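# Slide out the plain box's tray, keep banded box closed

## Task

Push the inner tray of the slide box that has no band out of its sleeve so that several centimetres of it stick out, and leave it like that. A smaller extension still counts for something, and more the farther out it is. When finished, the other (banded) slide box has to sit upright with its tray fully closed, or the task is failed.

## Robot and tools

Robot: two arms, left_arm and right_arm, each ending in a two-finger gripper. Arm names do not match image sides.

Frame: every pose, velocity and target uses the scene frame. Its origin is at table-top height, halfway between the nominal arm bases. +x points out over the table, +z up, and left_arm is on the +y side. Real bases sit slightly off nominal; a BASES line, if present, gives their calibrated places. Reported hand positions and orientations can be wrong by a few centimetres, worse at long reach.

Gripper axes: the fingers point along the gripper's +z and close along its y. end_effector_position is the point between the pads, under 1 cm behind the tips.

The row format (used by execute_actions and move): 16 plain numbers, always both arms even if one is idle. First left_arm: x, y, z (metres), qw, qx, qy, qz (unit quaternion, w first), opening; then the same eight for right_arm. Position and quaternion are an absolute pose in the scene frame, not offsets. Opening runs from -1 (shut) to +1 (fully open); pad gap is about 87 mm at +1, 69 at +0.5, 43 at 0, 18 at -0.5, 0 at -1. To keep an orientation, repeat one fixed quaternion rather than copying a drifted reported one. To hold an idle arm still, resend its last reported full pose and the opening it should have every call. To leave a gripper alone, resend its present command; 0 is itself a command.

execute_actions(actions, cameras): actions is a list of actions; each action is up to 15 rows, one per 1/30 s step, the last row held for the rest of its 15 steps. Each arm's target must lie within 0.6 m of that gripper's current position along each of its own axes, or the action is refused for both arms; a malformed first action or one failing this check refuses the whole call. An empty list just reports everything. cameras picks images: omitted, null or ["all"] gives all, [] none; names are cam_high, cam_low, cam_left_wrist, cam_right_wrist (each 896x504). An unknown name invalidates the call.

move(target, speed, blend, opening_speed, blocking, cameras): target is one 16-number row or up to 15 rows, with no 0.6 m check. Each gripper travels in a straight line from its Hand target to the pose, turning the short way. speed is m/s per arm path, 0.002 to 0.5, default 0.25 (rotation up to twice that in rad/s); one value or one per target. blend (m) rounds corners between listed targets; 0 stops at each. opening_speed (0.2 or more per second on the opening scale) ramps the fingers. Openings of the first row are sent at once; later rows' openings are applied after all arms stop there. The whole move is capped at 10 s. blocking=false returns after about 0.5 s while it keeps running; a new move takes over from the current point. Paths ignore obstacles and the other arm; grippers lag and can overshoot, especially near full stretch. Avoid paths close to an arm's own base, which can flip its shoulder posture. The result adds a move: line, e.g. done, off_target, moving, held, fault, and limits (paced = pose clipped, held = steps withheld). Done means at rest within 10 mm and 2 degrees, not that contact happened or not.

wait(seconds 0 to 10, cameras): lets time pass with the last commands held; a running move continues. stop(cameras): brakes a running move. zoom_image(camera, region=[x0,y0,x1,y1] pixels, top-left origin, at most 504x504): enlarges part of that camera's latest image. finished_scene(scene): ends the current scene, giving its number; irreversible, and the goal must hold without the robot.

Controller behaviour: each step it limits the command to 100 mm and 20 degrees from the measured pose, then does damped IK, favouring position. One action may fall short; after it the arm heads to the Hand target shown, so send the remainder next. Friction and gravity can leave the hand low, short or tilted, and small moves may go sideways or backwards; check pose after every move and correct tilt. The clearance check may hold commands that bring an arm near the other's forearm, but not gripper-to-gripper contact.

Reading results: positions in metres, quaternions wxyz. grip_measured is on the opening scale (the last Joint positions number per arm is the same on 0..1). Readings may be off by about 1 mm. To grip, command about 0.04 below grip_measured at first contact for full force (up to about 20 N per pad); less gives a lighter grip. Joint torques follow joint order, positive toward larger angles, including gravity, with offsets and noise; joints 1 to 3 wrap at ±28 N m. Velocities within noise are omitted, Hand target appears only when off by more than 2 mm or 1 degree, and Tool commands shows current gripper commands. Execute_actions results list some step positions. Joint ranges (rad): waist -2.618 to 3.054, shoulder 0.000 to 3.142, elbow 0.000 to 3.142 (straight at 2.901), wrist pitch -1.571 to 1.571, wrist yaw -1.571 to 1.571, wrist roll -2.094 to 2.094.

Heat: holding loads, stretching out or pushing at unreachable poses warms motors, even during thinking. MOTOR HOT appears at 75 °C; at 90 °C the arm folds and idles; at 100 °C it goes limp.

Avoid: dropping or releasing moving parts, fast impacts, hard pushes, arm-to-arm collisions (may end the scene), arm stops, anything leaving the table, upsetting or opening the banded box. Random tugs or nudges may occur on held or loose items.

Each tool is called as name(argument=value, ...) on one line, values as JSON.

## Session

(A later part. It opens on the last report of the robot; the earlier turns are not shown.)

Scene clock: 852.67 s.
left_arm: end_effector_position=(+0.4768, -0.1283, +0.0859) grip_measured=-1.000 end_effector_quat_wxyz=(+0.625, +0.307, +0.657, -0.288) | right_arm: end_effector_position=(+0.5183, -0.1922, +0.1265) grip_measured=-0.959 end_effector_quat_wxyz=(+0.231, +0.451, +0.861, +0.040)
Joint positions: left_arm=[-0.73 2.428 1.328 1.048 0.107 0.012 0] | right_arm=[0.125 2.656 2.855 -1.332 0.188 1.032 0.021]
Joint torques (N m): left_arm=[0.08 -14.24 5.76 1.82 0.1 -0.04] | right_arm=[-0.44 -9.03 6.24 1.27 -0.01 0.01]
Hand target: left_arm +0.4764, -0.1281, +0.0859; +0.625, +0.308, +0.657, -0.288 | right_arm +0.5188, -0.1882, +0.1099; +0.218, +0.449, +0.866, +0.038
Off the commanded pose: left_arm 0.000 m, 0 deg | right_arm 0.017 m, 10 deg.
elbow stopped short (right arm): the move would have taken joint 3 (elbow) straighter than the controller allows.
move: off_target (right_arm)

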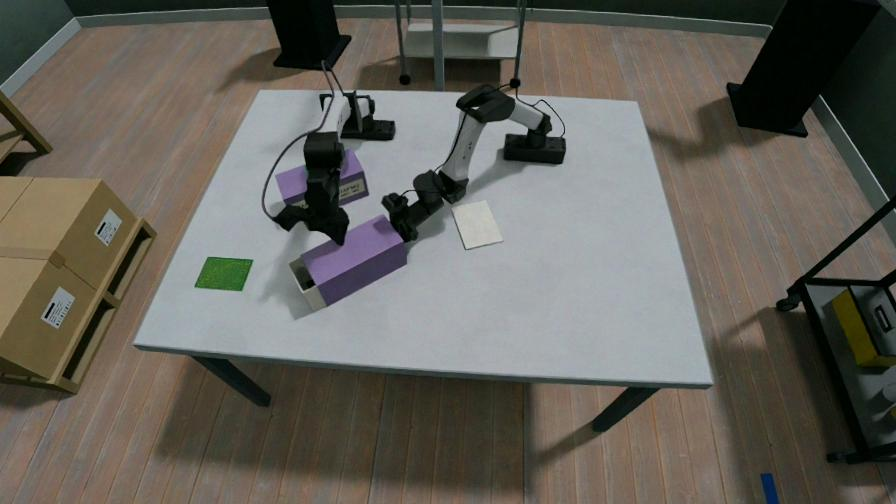

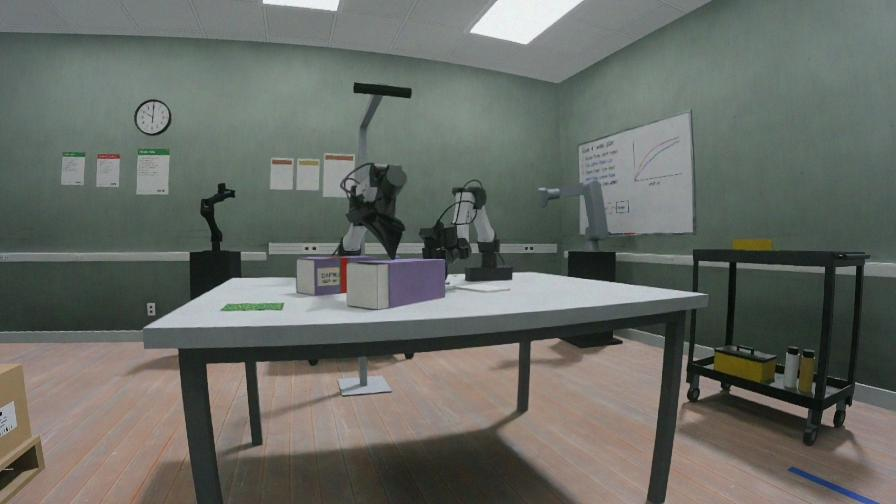

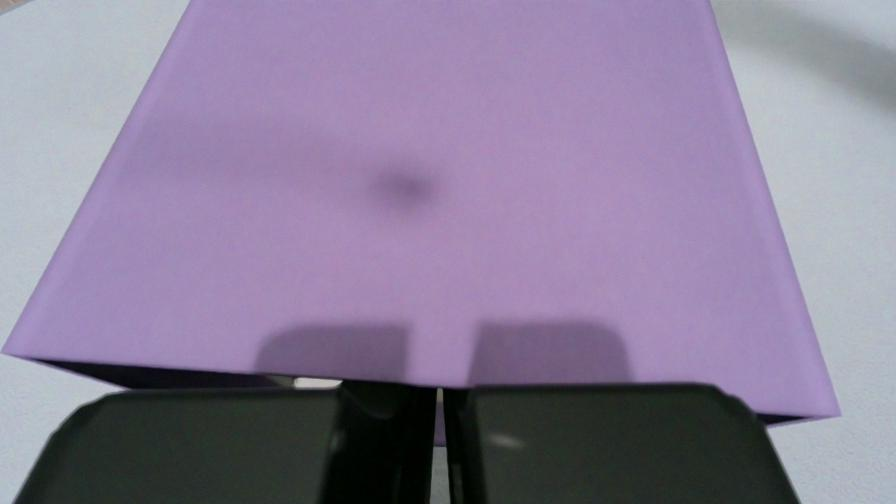

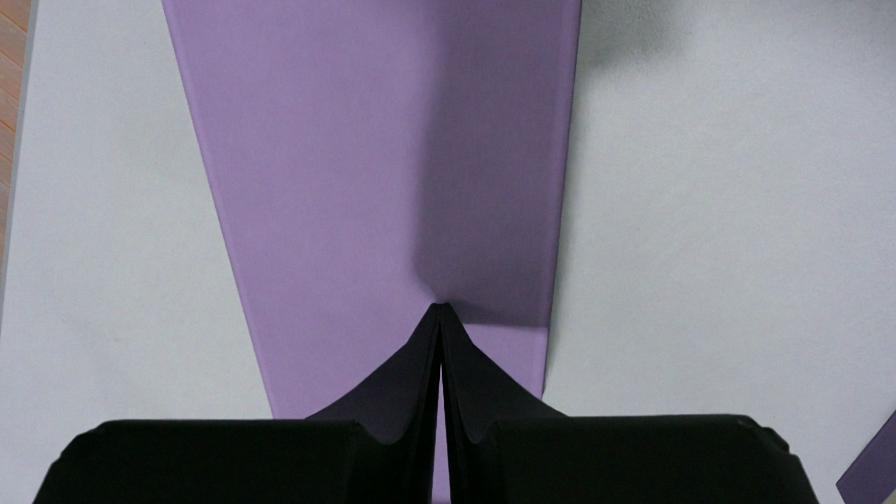

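move(target=[[0.4765,-0.128,0.0859,0.625,0.308,0.657,-0.288,-1, 0.49,-0.178,0.035,0.20,0.46,0.865,0.0,-1],[0.492,-0.157,0.086,0.625,0.308,0.657,-0.288,-1, 0.485,-0.17,0.035,0.20,0.46,0.865,0.0,-1]], speed=0.05)

zoom_image(camera="cam_high", region=[270, 170, 460, 320])

Scene clock: 863.93 s.
left_arm: end_effector_position=(+0.4927, -0.1432, +0.0867) grip_measured=-1.000 end_effector_quat_wxyz=(+0.622, +0.305, +0.664, -0.282) | right_arm: end_effector_position=(+0.5437, -0.1930, +0.1245) grip_measured=-0.959 end_effector_quat_wxyz=(+0.333, +0.483, +0.808, +0.054)
Joint positions: left_arm=[-0.734 2.473 1.454 0.952 0.091 0.012 0] | right_arm=[0.156 2.384 2.242 -0.809 0.32 1.114 0.021]
Joint torques (N m): left_arm=[-1.55 -11.36 10.7 1.84 0.1 -0.07] | right_arm=[1.13 -5.26 3.33 -0.4 -0.58 -0.09]
Hand target: left_arm +0.4910, -0.1562, +0.0862; +0.625, +0.308, +0.657, -0.288 | right_arm +0.4914, -0.1746, +0.0526; +0.208, +0.463, +0.862, +0.005
Off the commanded pose: left_arm 0.014 m, 1 deg | right_arm 0.109 m, 18 deg; position clipped.
move: off_target (left_arm, right_arm); limits=paced

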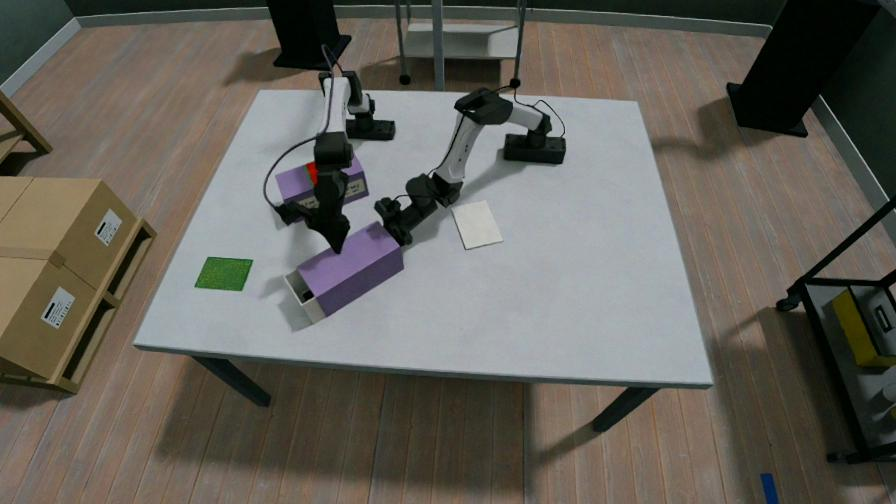

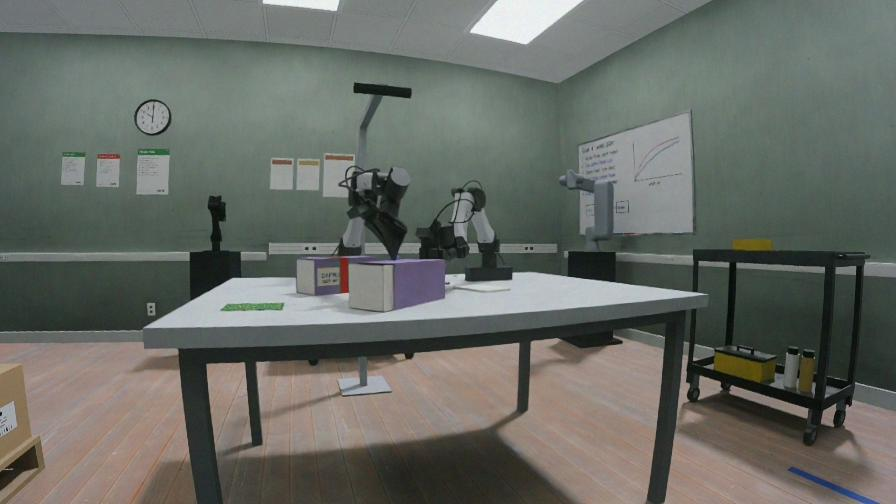

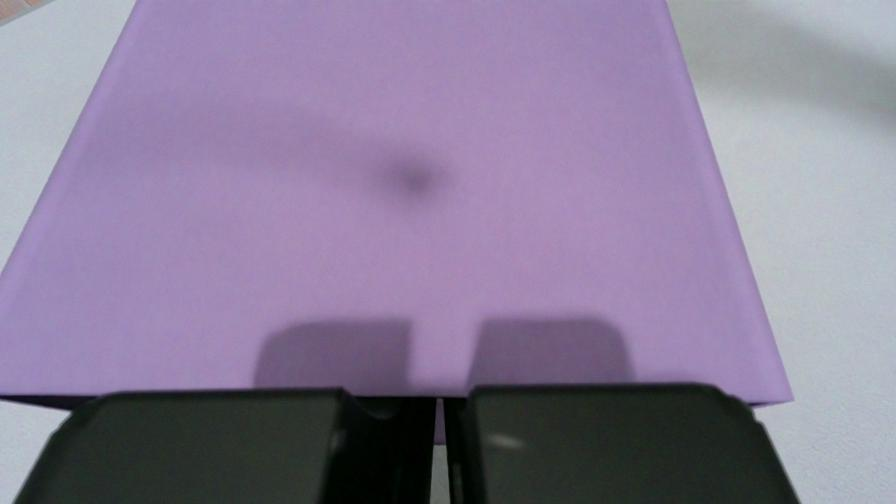

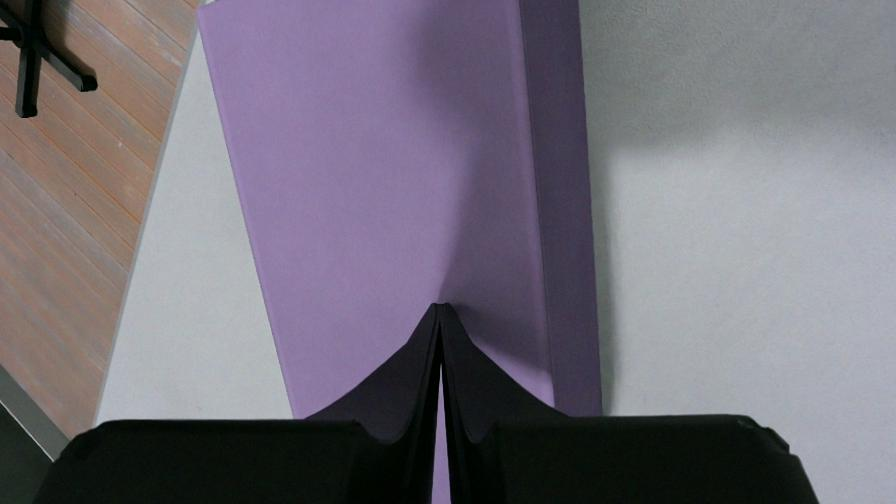

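Scaled by 2.653 from the camera's 896x504 image, which has a finer 1280x720 frame.

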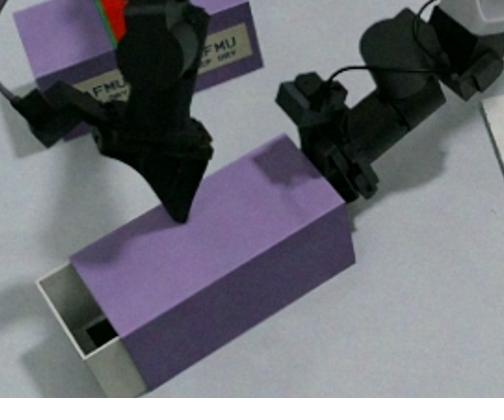

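move(target=[0.506,-0.179,0.086,0.625,0.308,0.657,-0.288,-1, 0.49,-0.15,0.035,0.22,0.47,0.855,0.0,-1], speed=0.04)

zoom_image(camera="cam_high", region=[270, 170, 460, 320])

Scene clock: 875.03 s.
left_arm: end_effector_position=(+0.5004, -0.1534, +0.0869) grip_measured=-1.000 end_effector_quat_wxyz=(+0.622, +0.305, +0.665, -0.280) | right_arm: end_effector_position=(+0.5470, -0.1872, +0.1278) grip_measured=-0.959 end_effector_quat_wxyz=(+0.342, +0.491, +0.799, +0.058)
Joint positions: left_arm=[-0.739 2.507 1.53 0.907 0.082 0.012 0] | right_arm=[0.17 2.384 2.243 -0.795 0.338 1.142 0.021]
Joint torques (N m): left_arm=[0.05 -14.95 6.78 1.89 0.06 -0.01] | right_arm=[-0.7 -11.37 5.93 1.45 0.08 -0.01]
Hand target: left_arm +0.5003, -0.1533, +0.0870; +0.622, +0.305, +0.665, -0.280 | right_arm +0.5440, -0.1866, +0.1246; +0.335, +0.490, +0.803, +0.056
Off the commanded pose: left_arm 0.026 m, 1 deg | right_arm 0.115 m, 17 deg.
move: held (left_arm, right_arm; a check stopped the path); limits=paced,held
pose unreachable (left arm): on one or more control steps of this call, first in action 0 (counted from 0), this arm could not follow its commanded pose, so it was not sent that pose on those steps. It may still have moved: this result reports where it is.
cause: moving toward the commanded pose would bring a part of the arm too close to another arm (this arm's wrist camera and the right arm's wrist (the part past joint 5), at the place that arm was heading or pushing toward when its own hold began).
pose unreachable (right arm): on one or more control steps of this call, first in action 0 (counted from 0), this arm could not follow its commanded pose, so it was not sent that pose on those steps. It may still have moved: this result reports where it is.
cause: moving toward the commanded pose would bring a part of the arm too close to another arm (this arm's wrist (the part past joint 5) and the left arm's wrist camera, along the way the arms are being sent, or toward where that arm still pushes).

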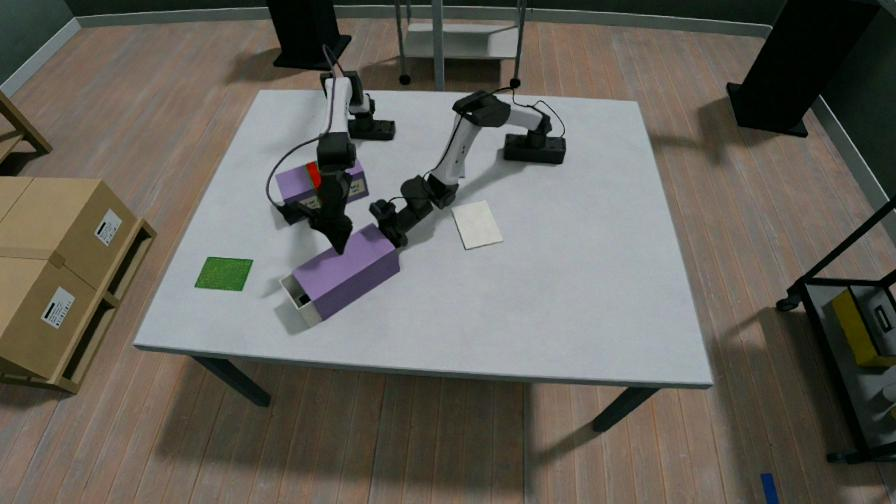

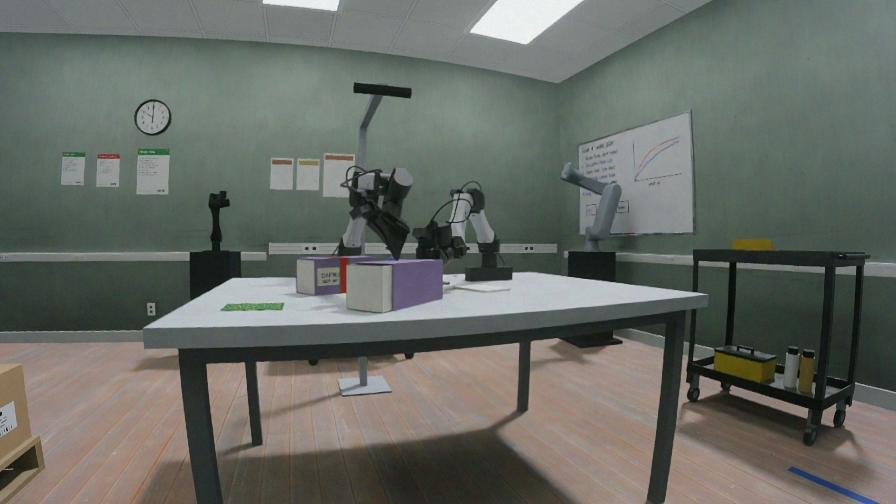

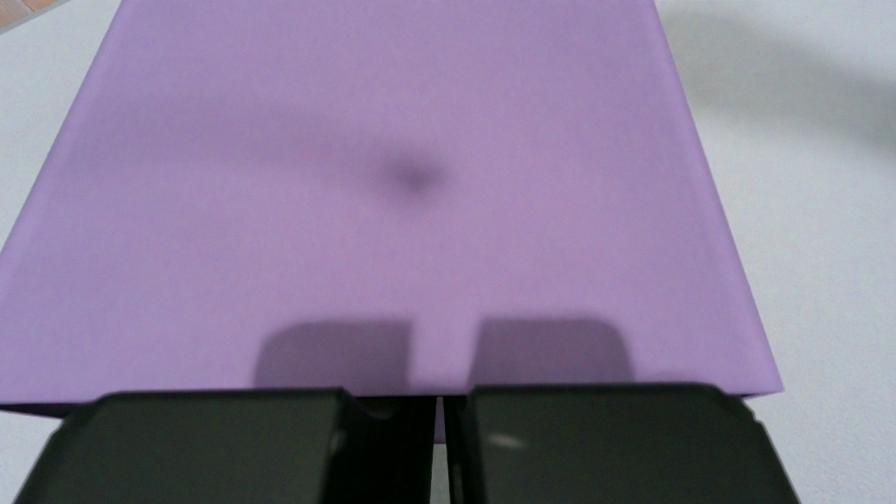

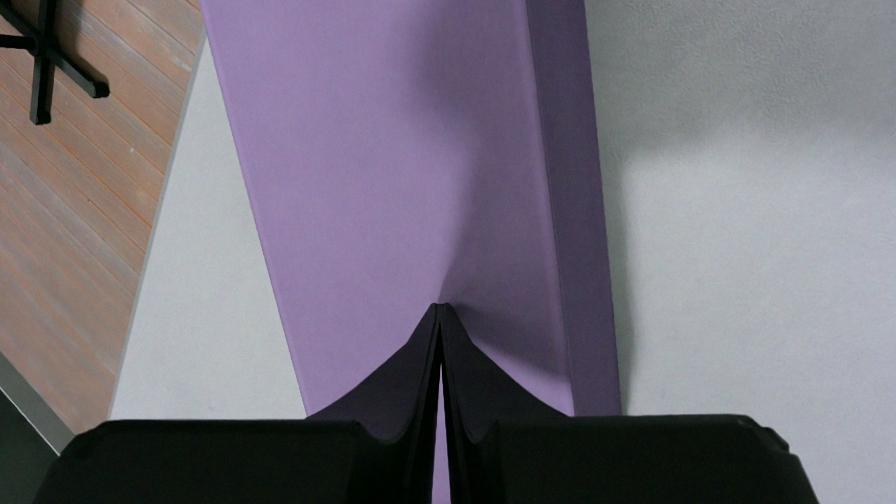

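Scaled by 2.653 from the camera's 896x504 image, which has a finer 1280x720 frame.

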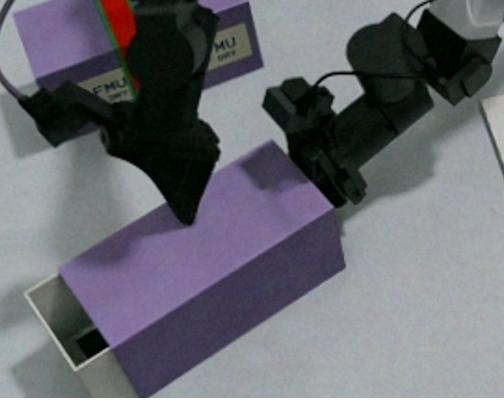

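move(target=[[0.5003,-0.1533,0.087,0.622,0.305,0.665,-0.28,-1, 0.55,-0.20,0.165,0.3,0.42,0.84,0.05,-1],[0.5003,-0.1533,0.087,0.622,0.305,0.665,-0.28,-1, 0.545,-0.205,0.15,0.24,0.08,0.966,0.0,-1],[0.5003,-0.1533,0.087,0.622,0.305,0.665,-0.28,-1, 0.54,-0.205,0.11,0.24,0.08,0.966,0.0,-1]], speed=0.1)

Scene clock: 918.80 s.
left_arm: end_effector_position=(+0.5004, -0.1534, +0.0869) grip_measured=-1.000 end_effector_quat_wxyz=(+0.622, +0.305, +0.665, -0.280) | right_arm: end_effector_position=(+0.5396, -0.2055, +0.1274) grip_measured=-0.959 end_effector_quat_wxyz=(+0.292, +0.083, +0.953, +0.004)
Joint positions: left_arm=[-0.739 2.507 1.53 0.907 0.082 0.012 0] | right_arm=[0.114 2.671 2.855 -1.168 0.096 0.243 0.021]
Joint torques (N m): left_arm=[0.08 -15.02 6.82 1.88 0.08 -0.03] | right_arm=[-0.96 -9.51 6.54 1.5 -0.11 -0.03]
Heat: left arm: 45 °C; right arm: 44 °C.
Hand target: left_arm +0.5004, -0.1533, +0.0871; +0.622, +0.305, +0.665, -0.280 | right_arm +0.5389, -0.2050, +0.1099; +0.276, +0.079, +0.958, +0.006
Off the commanded pose: left_arm 0.000 m, 0 deg | right_arm 0.017 m, 6 deg.
elbow stopped short (right arm): the move would have taken joint 3 (elbow) straighter than the controller allows.
move: off_target (right_arm)

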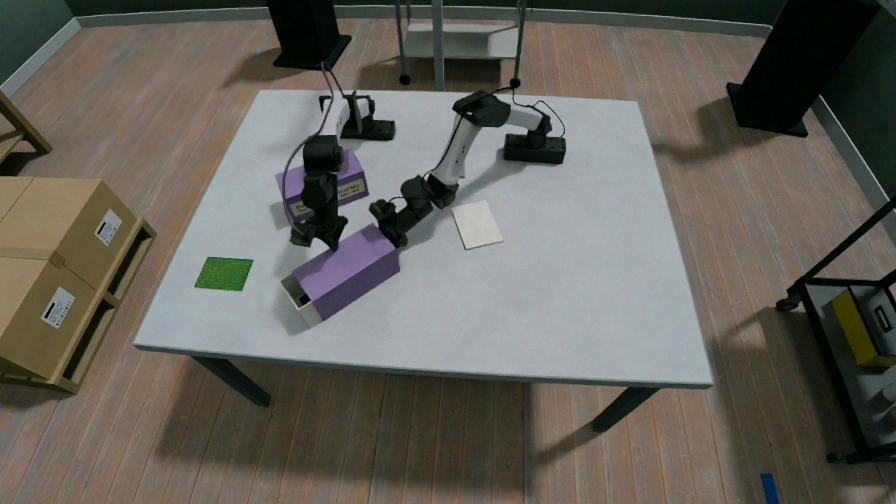

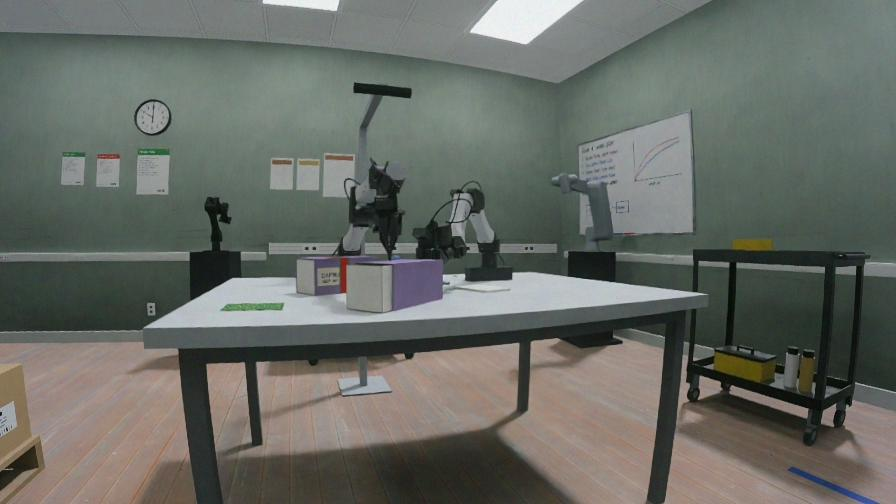

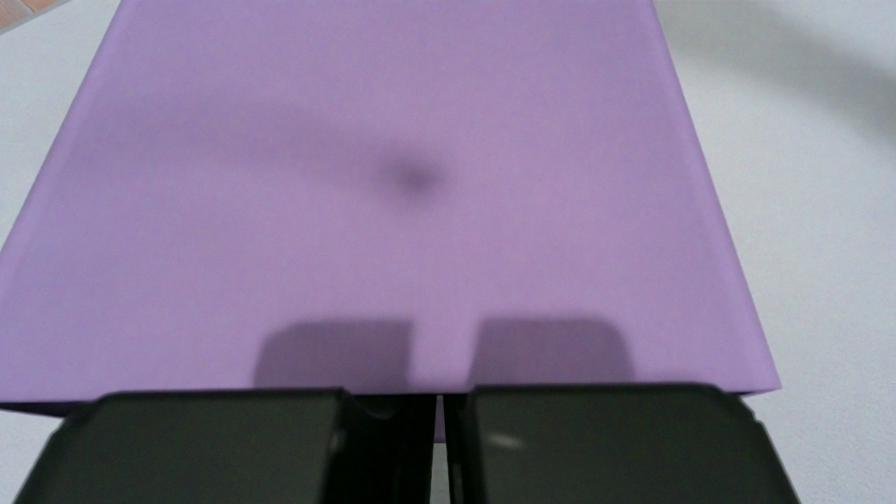

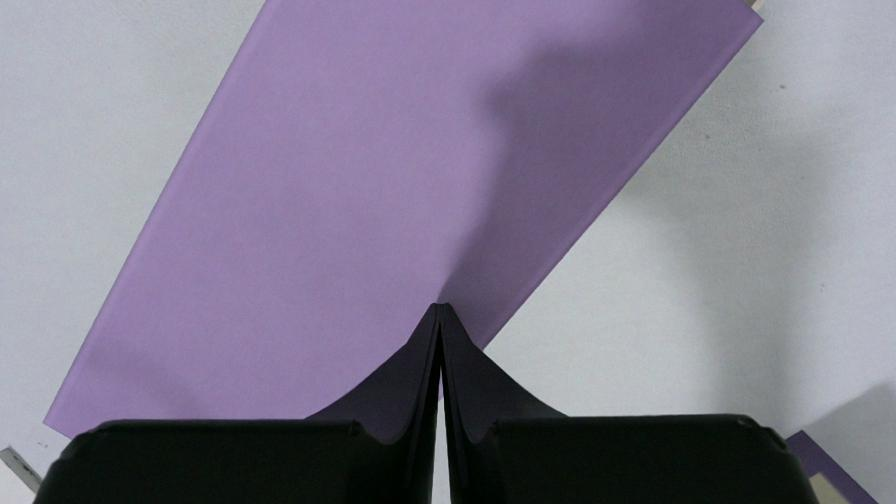

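move(target=[[0.5003,-0.1533,0.087,0.622,0.305,0.665,-0.28,-1, 0.555,-0.20,0.14,0.30,0.08,0.95,0.0,-1],[0.5003,-0.1533,0.087,0.622,0.305,0.665,-0.28,-1, 0.53,-0.185,0.04,0.29,0.08,0.955,0.0,-1],[0.514,-0.178,0.086,0.622,0.305,0.665,-0.28,-1, 0.525,-0.175,0.04,0.29,0.08,0.955,0.0,-1]], speed=0.05)

zoom_image(camera="cam_high", region=[270, 170, 460, 320])

Scene clock: 931.93 s.
left_arm: end_effector_position=(+0.5135, -0.1663, +0.0855) grip_measured=-1.000 end_effector_quat_wxyz=(+0.618, +0.303, +0.672, -0.274) | right_arm: end_effector_position=(+0.5764, -0.1937, +0.1265) grip_measured=-0.959 end_effector_quat_wxyz=(+0.418, +0.101, +0.903, +0.002)
Joint positions: left_arm=[-0.743 2.558 1.651 0.821 0.066 0.012 0] | right_arm=[0.149 2.401 2.195 -0.516 0.181 0.273 0.021]
Joint torques (N m): left_arm=[-1.01 -12.77 10.99 1.86 0.05 -0.03] | right_arm=[1.31 -6.84 2.26 0.11 -0.37 0.2]
Hand target: left_arm +0.5132, -0.1772, +0.0861; +0.622, +0.305, +0.665, -0.280 | right_arm +0.5280, -0.1778, +0.0500; +0.294, +0.082, +0.952, -0.001
Off the commanded pose: left_arm 0.012 m, 1 deg | right_arm 0.102 m, 16 deg; position clipped.
elbow stopped short (right arm): the move would have taken joint 3 (elbow) straighter than the controller allows.
move: off_target (left_arm, right_arm); limits=paced

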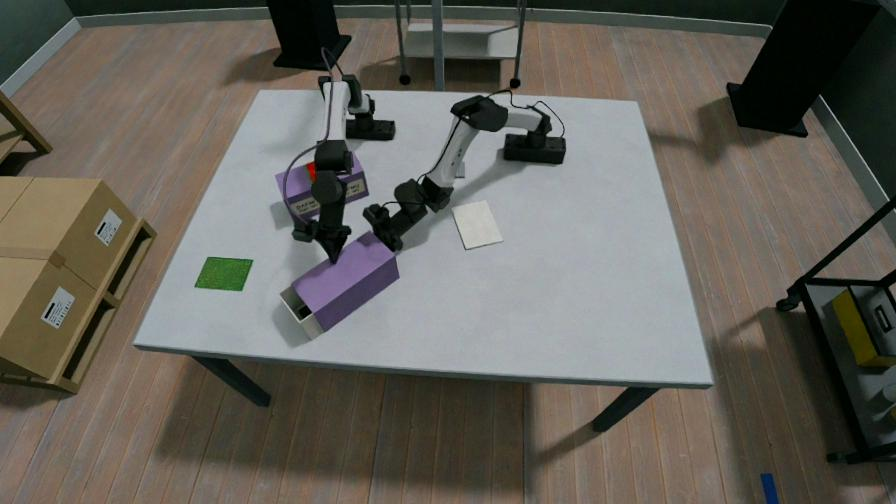

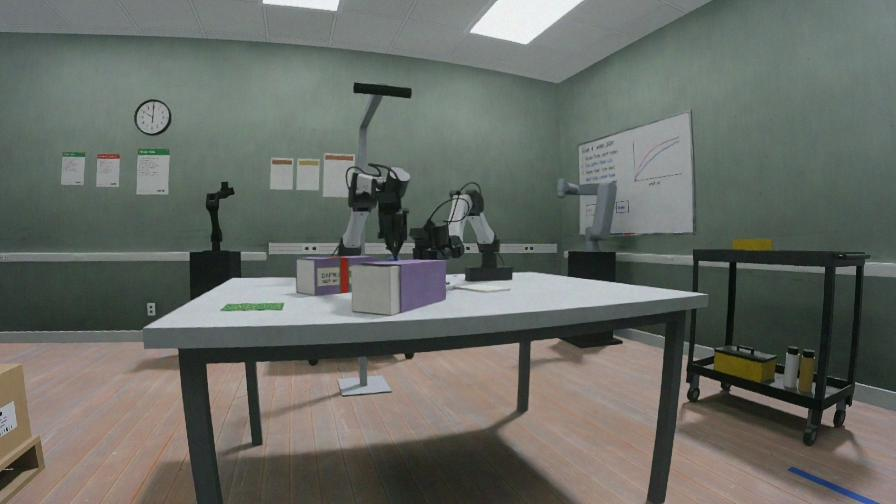

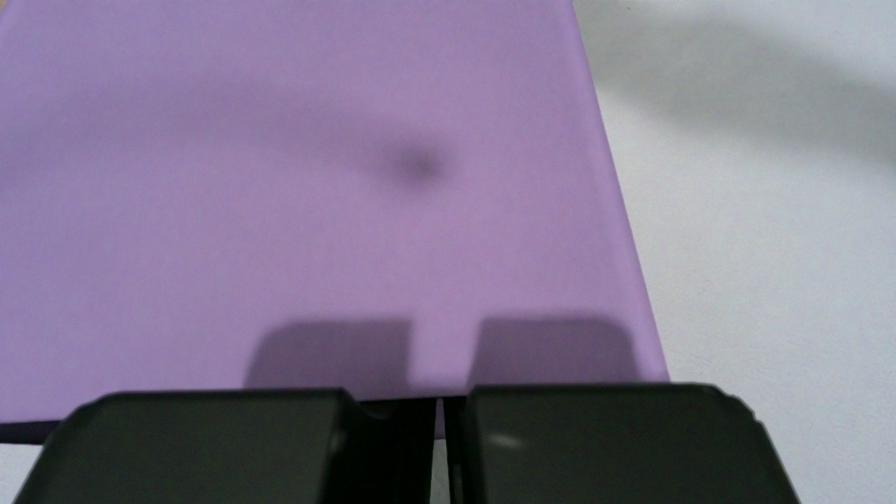

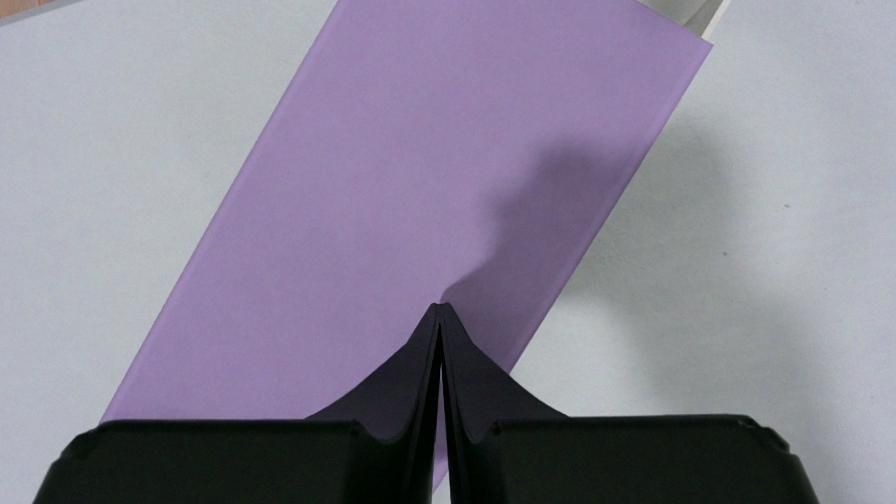

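Scaled by 2.653 from the camera's 896x504 image, which has a finer 1280x720 frame.

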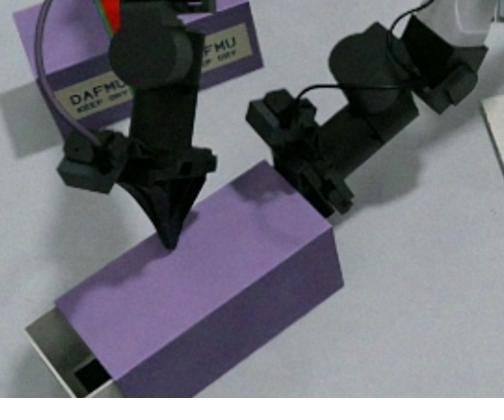

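zoom_image(camera="cam_left_wrist", region=[240, 300, 690, 504])

zoom_image(camera="cam_low", region=[340, 220, 480, 330])

zoom_image(camera="cam_high", region=[270, 220, 420, 350])

Scaled by 1.120 from the camera's 896x504 image, which has a finer 1280x720 frame.

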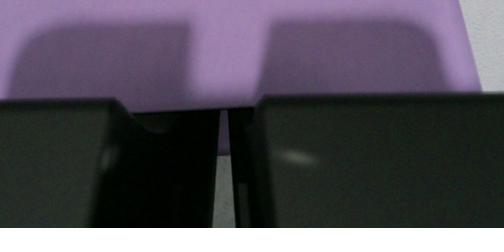

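Scaled by 3.600 from the camera's 896x504 image, which has a finer 1280x720 frame.

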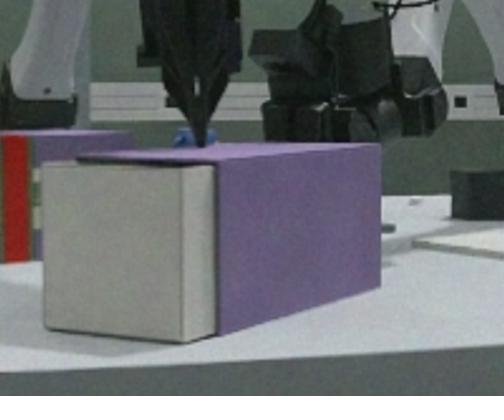

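Scaled by 3.360 from the camera's 896x504 image, which has a finer 1280x720 frame.

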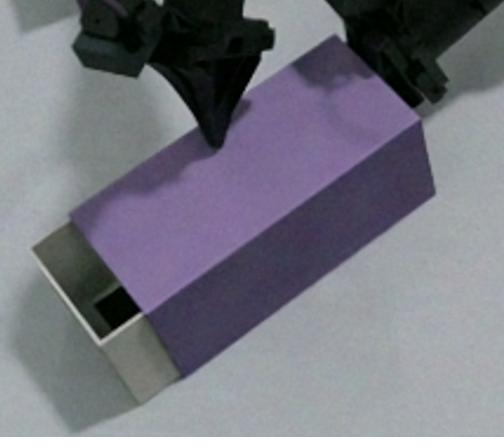

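move(target=[[0.425,-0.07,0.086,0.622,0.305,0.665,-0.28,-1, 0.53,-0.175,0.05,0.29,0.08,0.955,0.0,-1],[0.33,0.06,0.085,0.594,0.35,0.638,-0.325,-1, 0.525,-0.18,0.045,0.29,0.08,0.955,0.0,-1],[0.33,0.06,0.085,0.594,0.35,0.638,-0.325,-1, 0.46,-0.18,0.045,0.29,0.08,0.955,0.0,-1],[0.33,0.06,0.085,0.594,0.35,0.638,-0.325,-1, 0.38,-0.17,0.045,0.29,0.08,0.955,0.0,-1]], speed=[0.1,0.15,0.06,0.06])

Scene clock: 1003.07 s.
left_arm: end_effector_position=(+0.3294, +0.0591, +0.0734) grip_measured=-1.000 end_effector_quat_wxyz=(+0.578, +0.353, +0.661, -0.324) | right_arm: end_effector_position=(+0.4492, -0.1671, +0.1243) grip_measured=-0.959 end_effector_quat_wxyz=(+0.428, +0.098, +0.898, +0.032)
Joint positions: left_arm=[-0.488 2.02 0.324 1.558 0.478 0.043 0] | right_arm=[0.234 1.869 1.338 -0.168 0.195 0.345 0.021]
Joint torques (N m): left_arm=[0.7 -10.13 2 1.9 0.15 -0.01] | right_arm=[0.38 -5.63 1.1 -0.41 -0.15 0.08]
Heat: left arm: 43 °C; right arm: 38 °C.
Hand target: left_arm +0.3301, +0.0598, +0.0850; +0.591, +0.356, +0.647, -0.324 | right_arm +0.3867, -0.1713, +0.0582; +0.295, +0.081, +0.952, +0.000
Off the commanded pose: left_arm 0.012 m, 3 deg | right_arm 0.105 m, 18 deg; position clipped.
joint sent to its limit (left arm) — joint 4 (wrist pitch), upper limit. The joint targets still meet the commanded pose.
move: off_target (left_arm, right_arm); limits=paced

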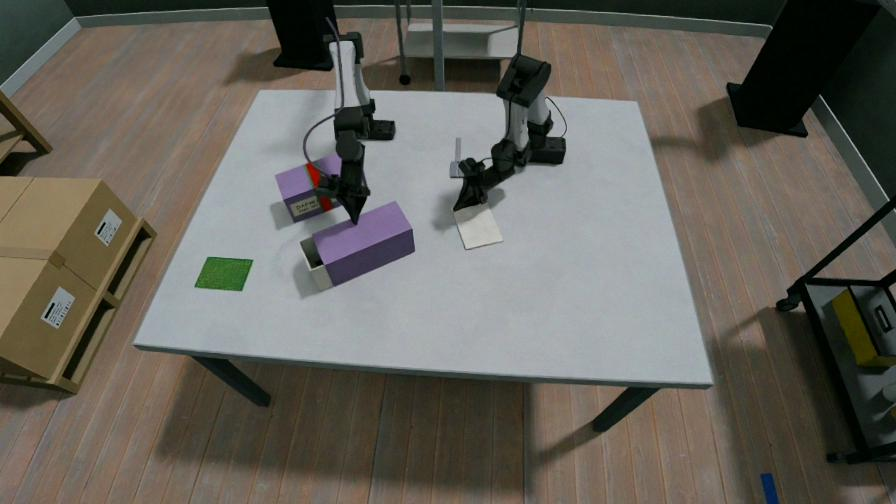

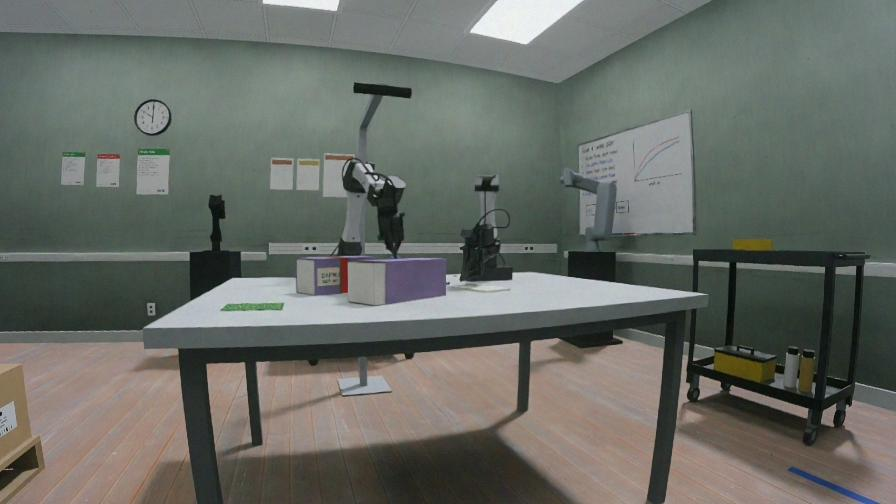

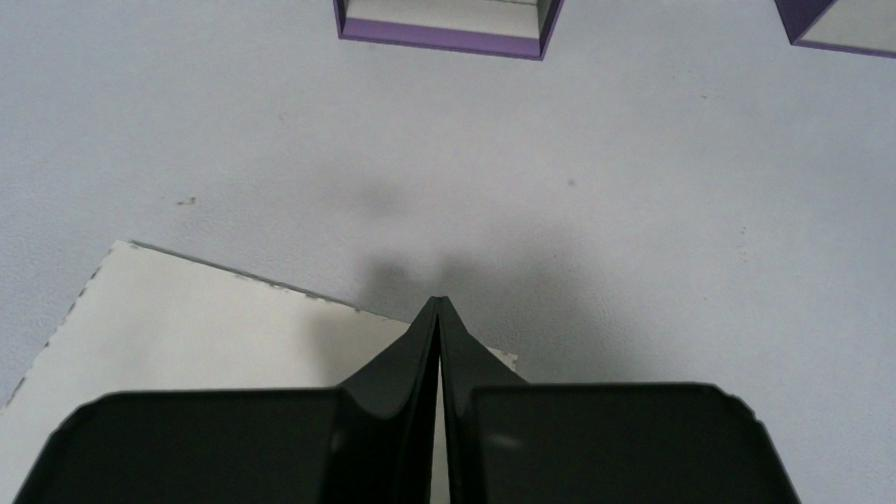

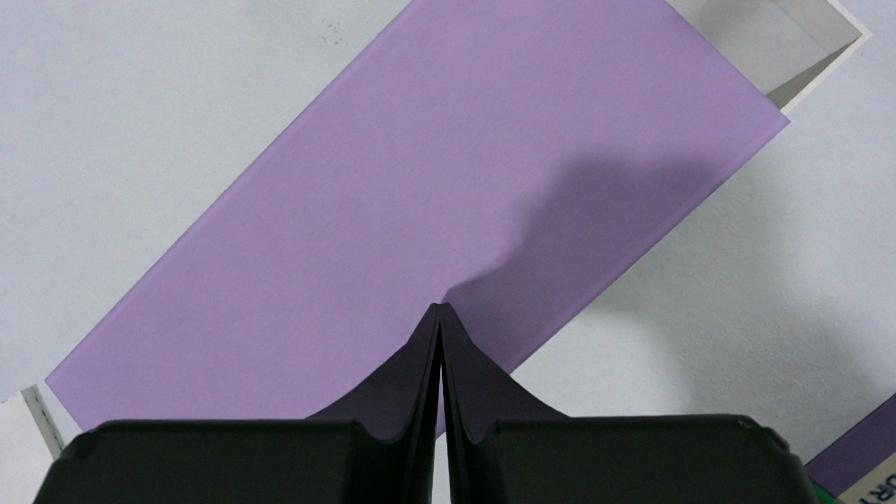

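zoom_image(camera="cam_high", region=[280, 190, 430, 310])

Scaled by 3.360 from the camera's 896x504 image, which has a finer 1280x720 frame.

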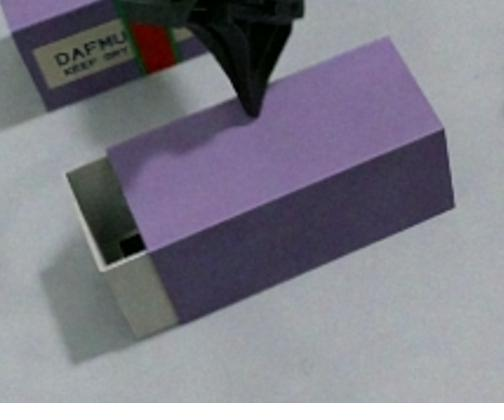

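move(target=[[0.31,0.08,0.09,0.594,0.35,0.638,-0.325,-1, 0.325,-0.165,0.045,0.29,0.08,0.955,0.0,-1],[0.31,0.08,0.09,0.594,0.35,0.638,-0.325,-1, 0.39,-0.165,0.15,0.32,0.08,0.945,0.0,-1],[0.31,0.08,0.09,0.594,0.35,0.638,-0.325,-1, 0.43,-0.155,0.145,0.16,0.08,0.985,0.0,-1],[0.31,0.08,0.09,0.594,0.35,0.638,-0.325,-1, 0.425,-0.155,0.113,0.16,0.08,0.985,0.0,-1]], speed=0.06)

Scene clock: 1039.90 s.
left_arm: end_effector_position=(+0.3098, +0.0787, +0.0804) grip_measured=-1.000 end_effector_quat_wxyz=(+0.575, +0.355, +0.663, -0.323) | right_arm: end_effector_position=(+0.4261, -0.1554, +0.1247) grip_measured=-0.959 end_effector_quat_wxyz=(+0.168, +0.080, +0.982, -0.004)
Joint positions: left_arm=[-0.453 1.926 0.218 1.558 0.514 0.054 0] | right_arm=[0.234 2.287 2.21 -1.171 0.106 0.364 0.021]
Joint torques (N m): left_arm=[0.95 -8.83 1.77 1.88 0.22 0.05] | right_arm=[-0.98 -10.14 2.84 1.39 -0.09 0.02]
Hand target: left_arm +0.3102, +0.0799, +0.0901; +0.587, +0.358, +0.651, -0.323 | right_arm +0.4248, -0.1550, +0.1132; +0.159, +0.080, +0.984, +0.000
Off the commanded pose: left_arm 0.010 m, 4 deg | right_arm 0.012 m, 1 deg.
joint sent to its limit (left arm) — joint 4 (wrist pitch), upper limit. The joint targets still meet the commanded pose.
move: off_target (left_arm, right_arm); limits=paced

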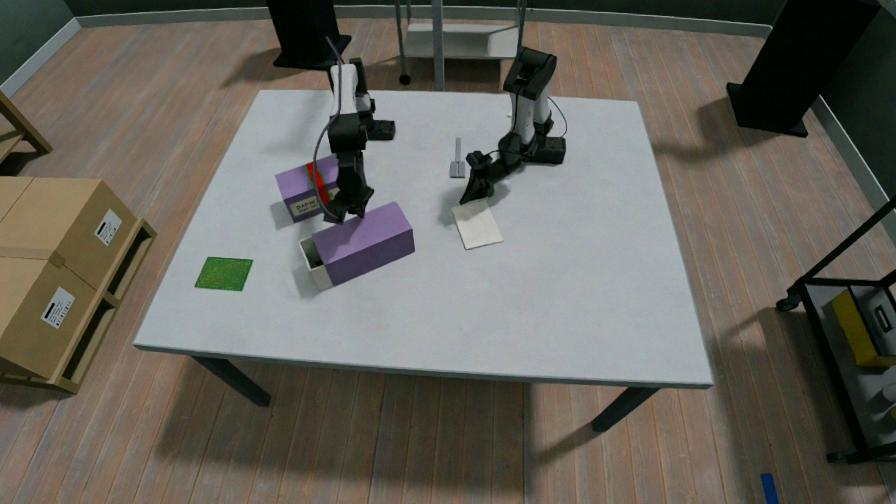

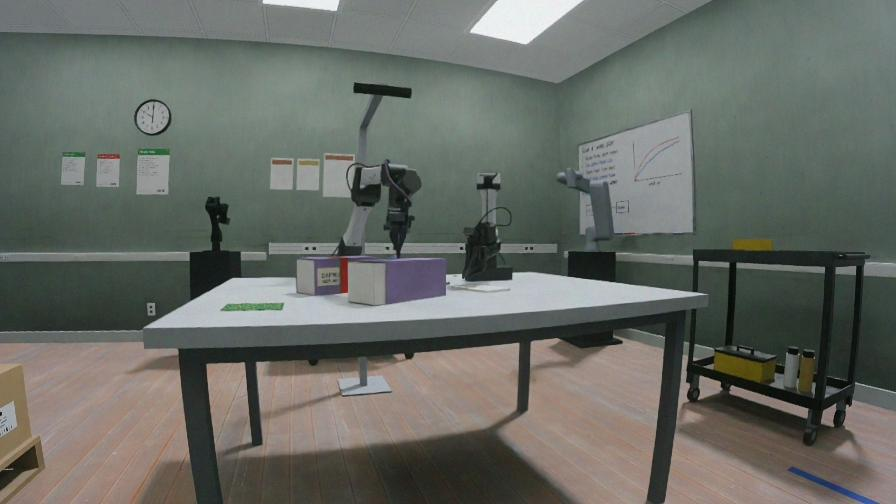

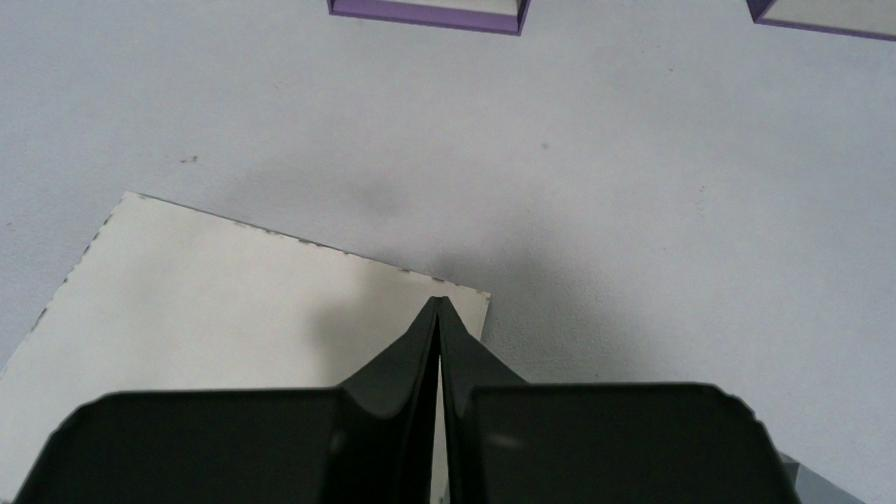

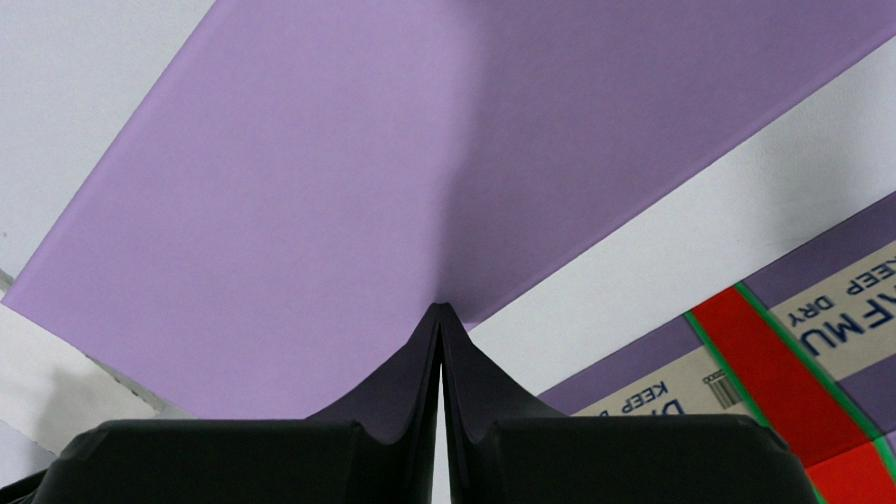

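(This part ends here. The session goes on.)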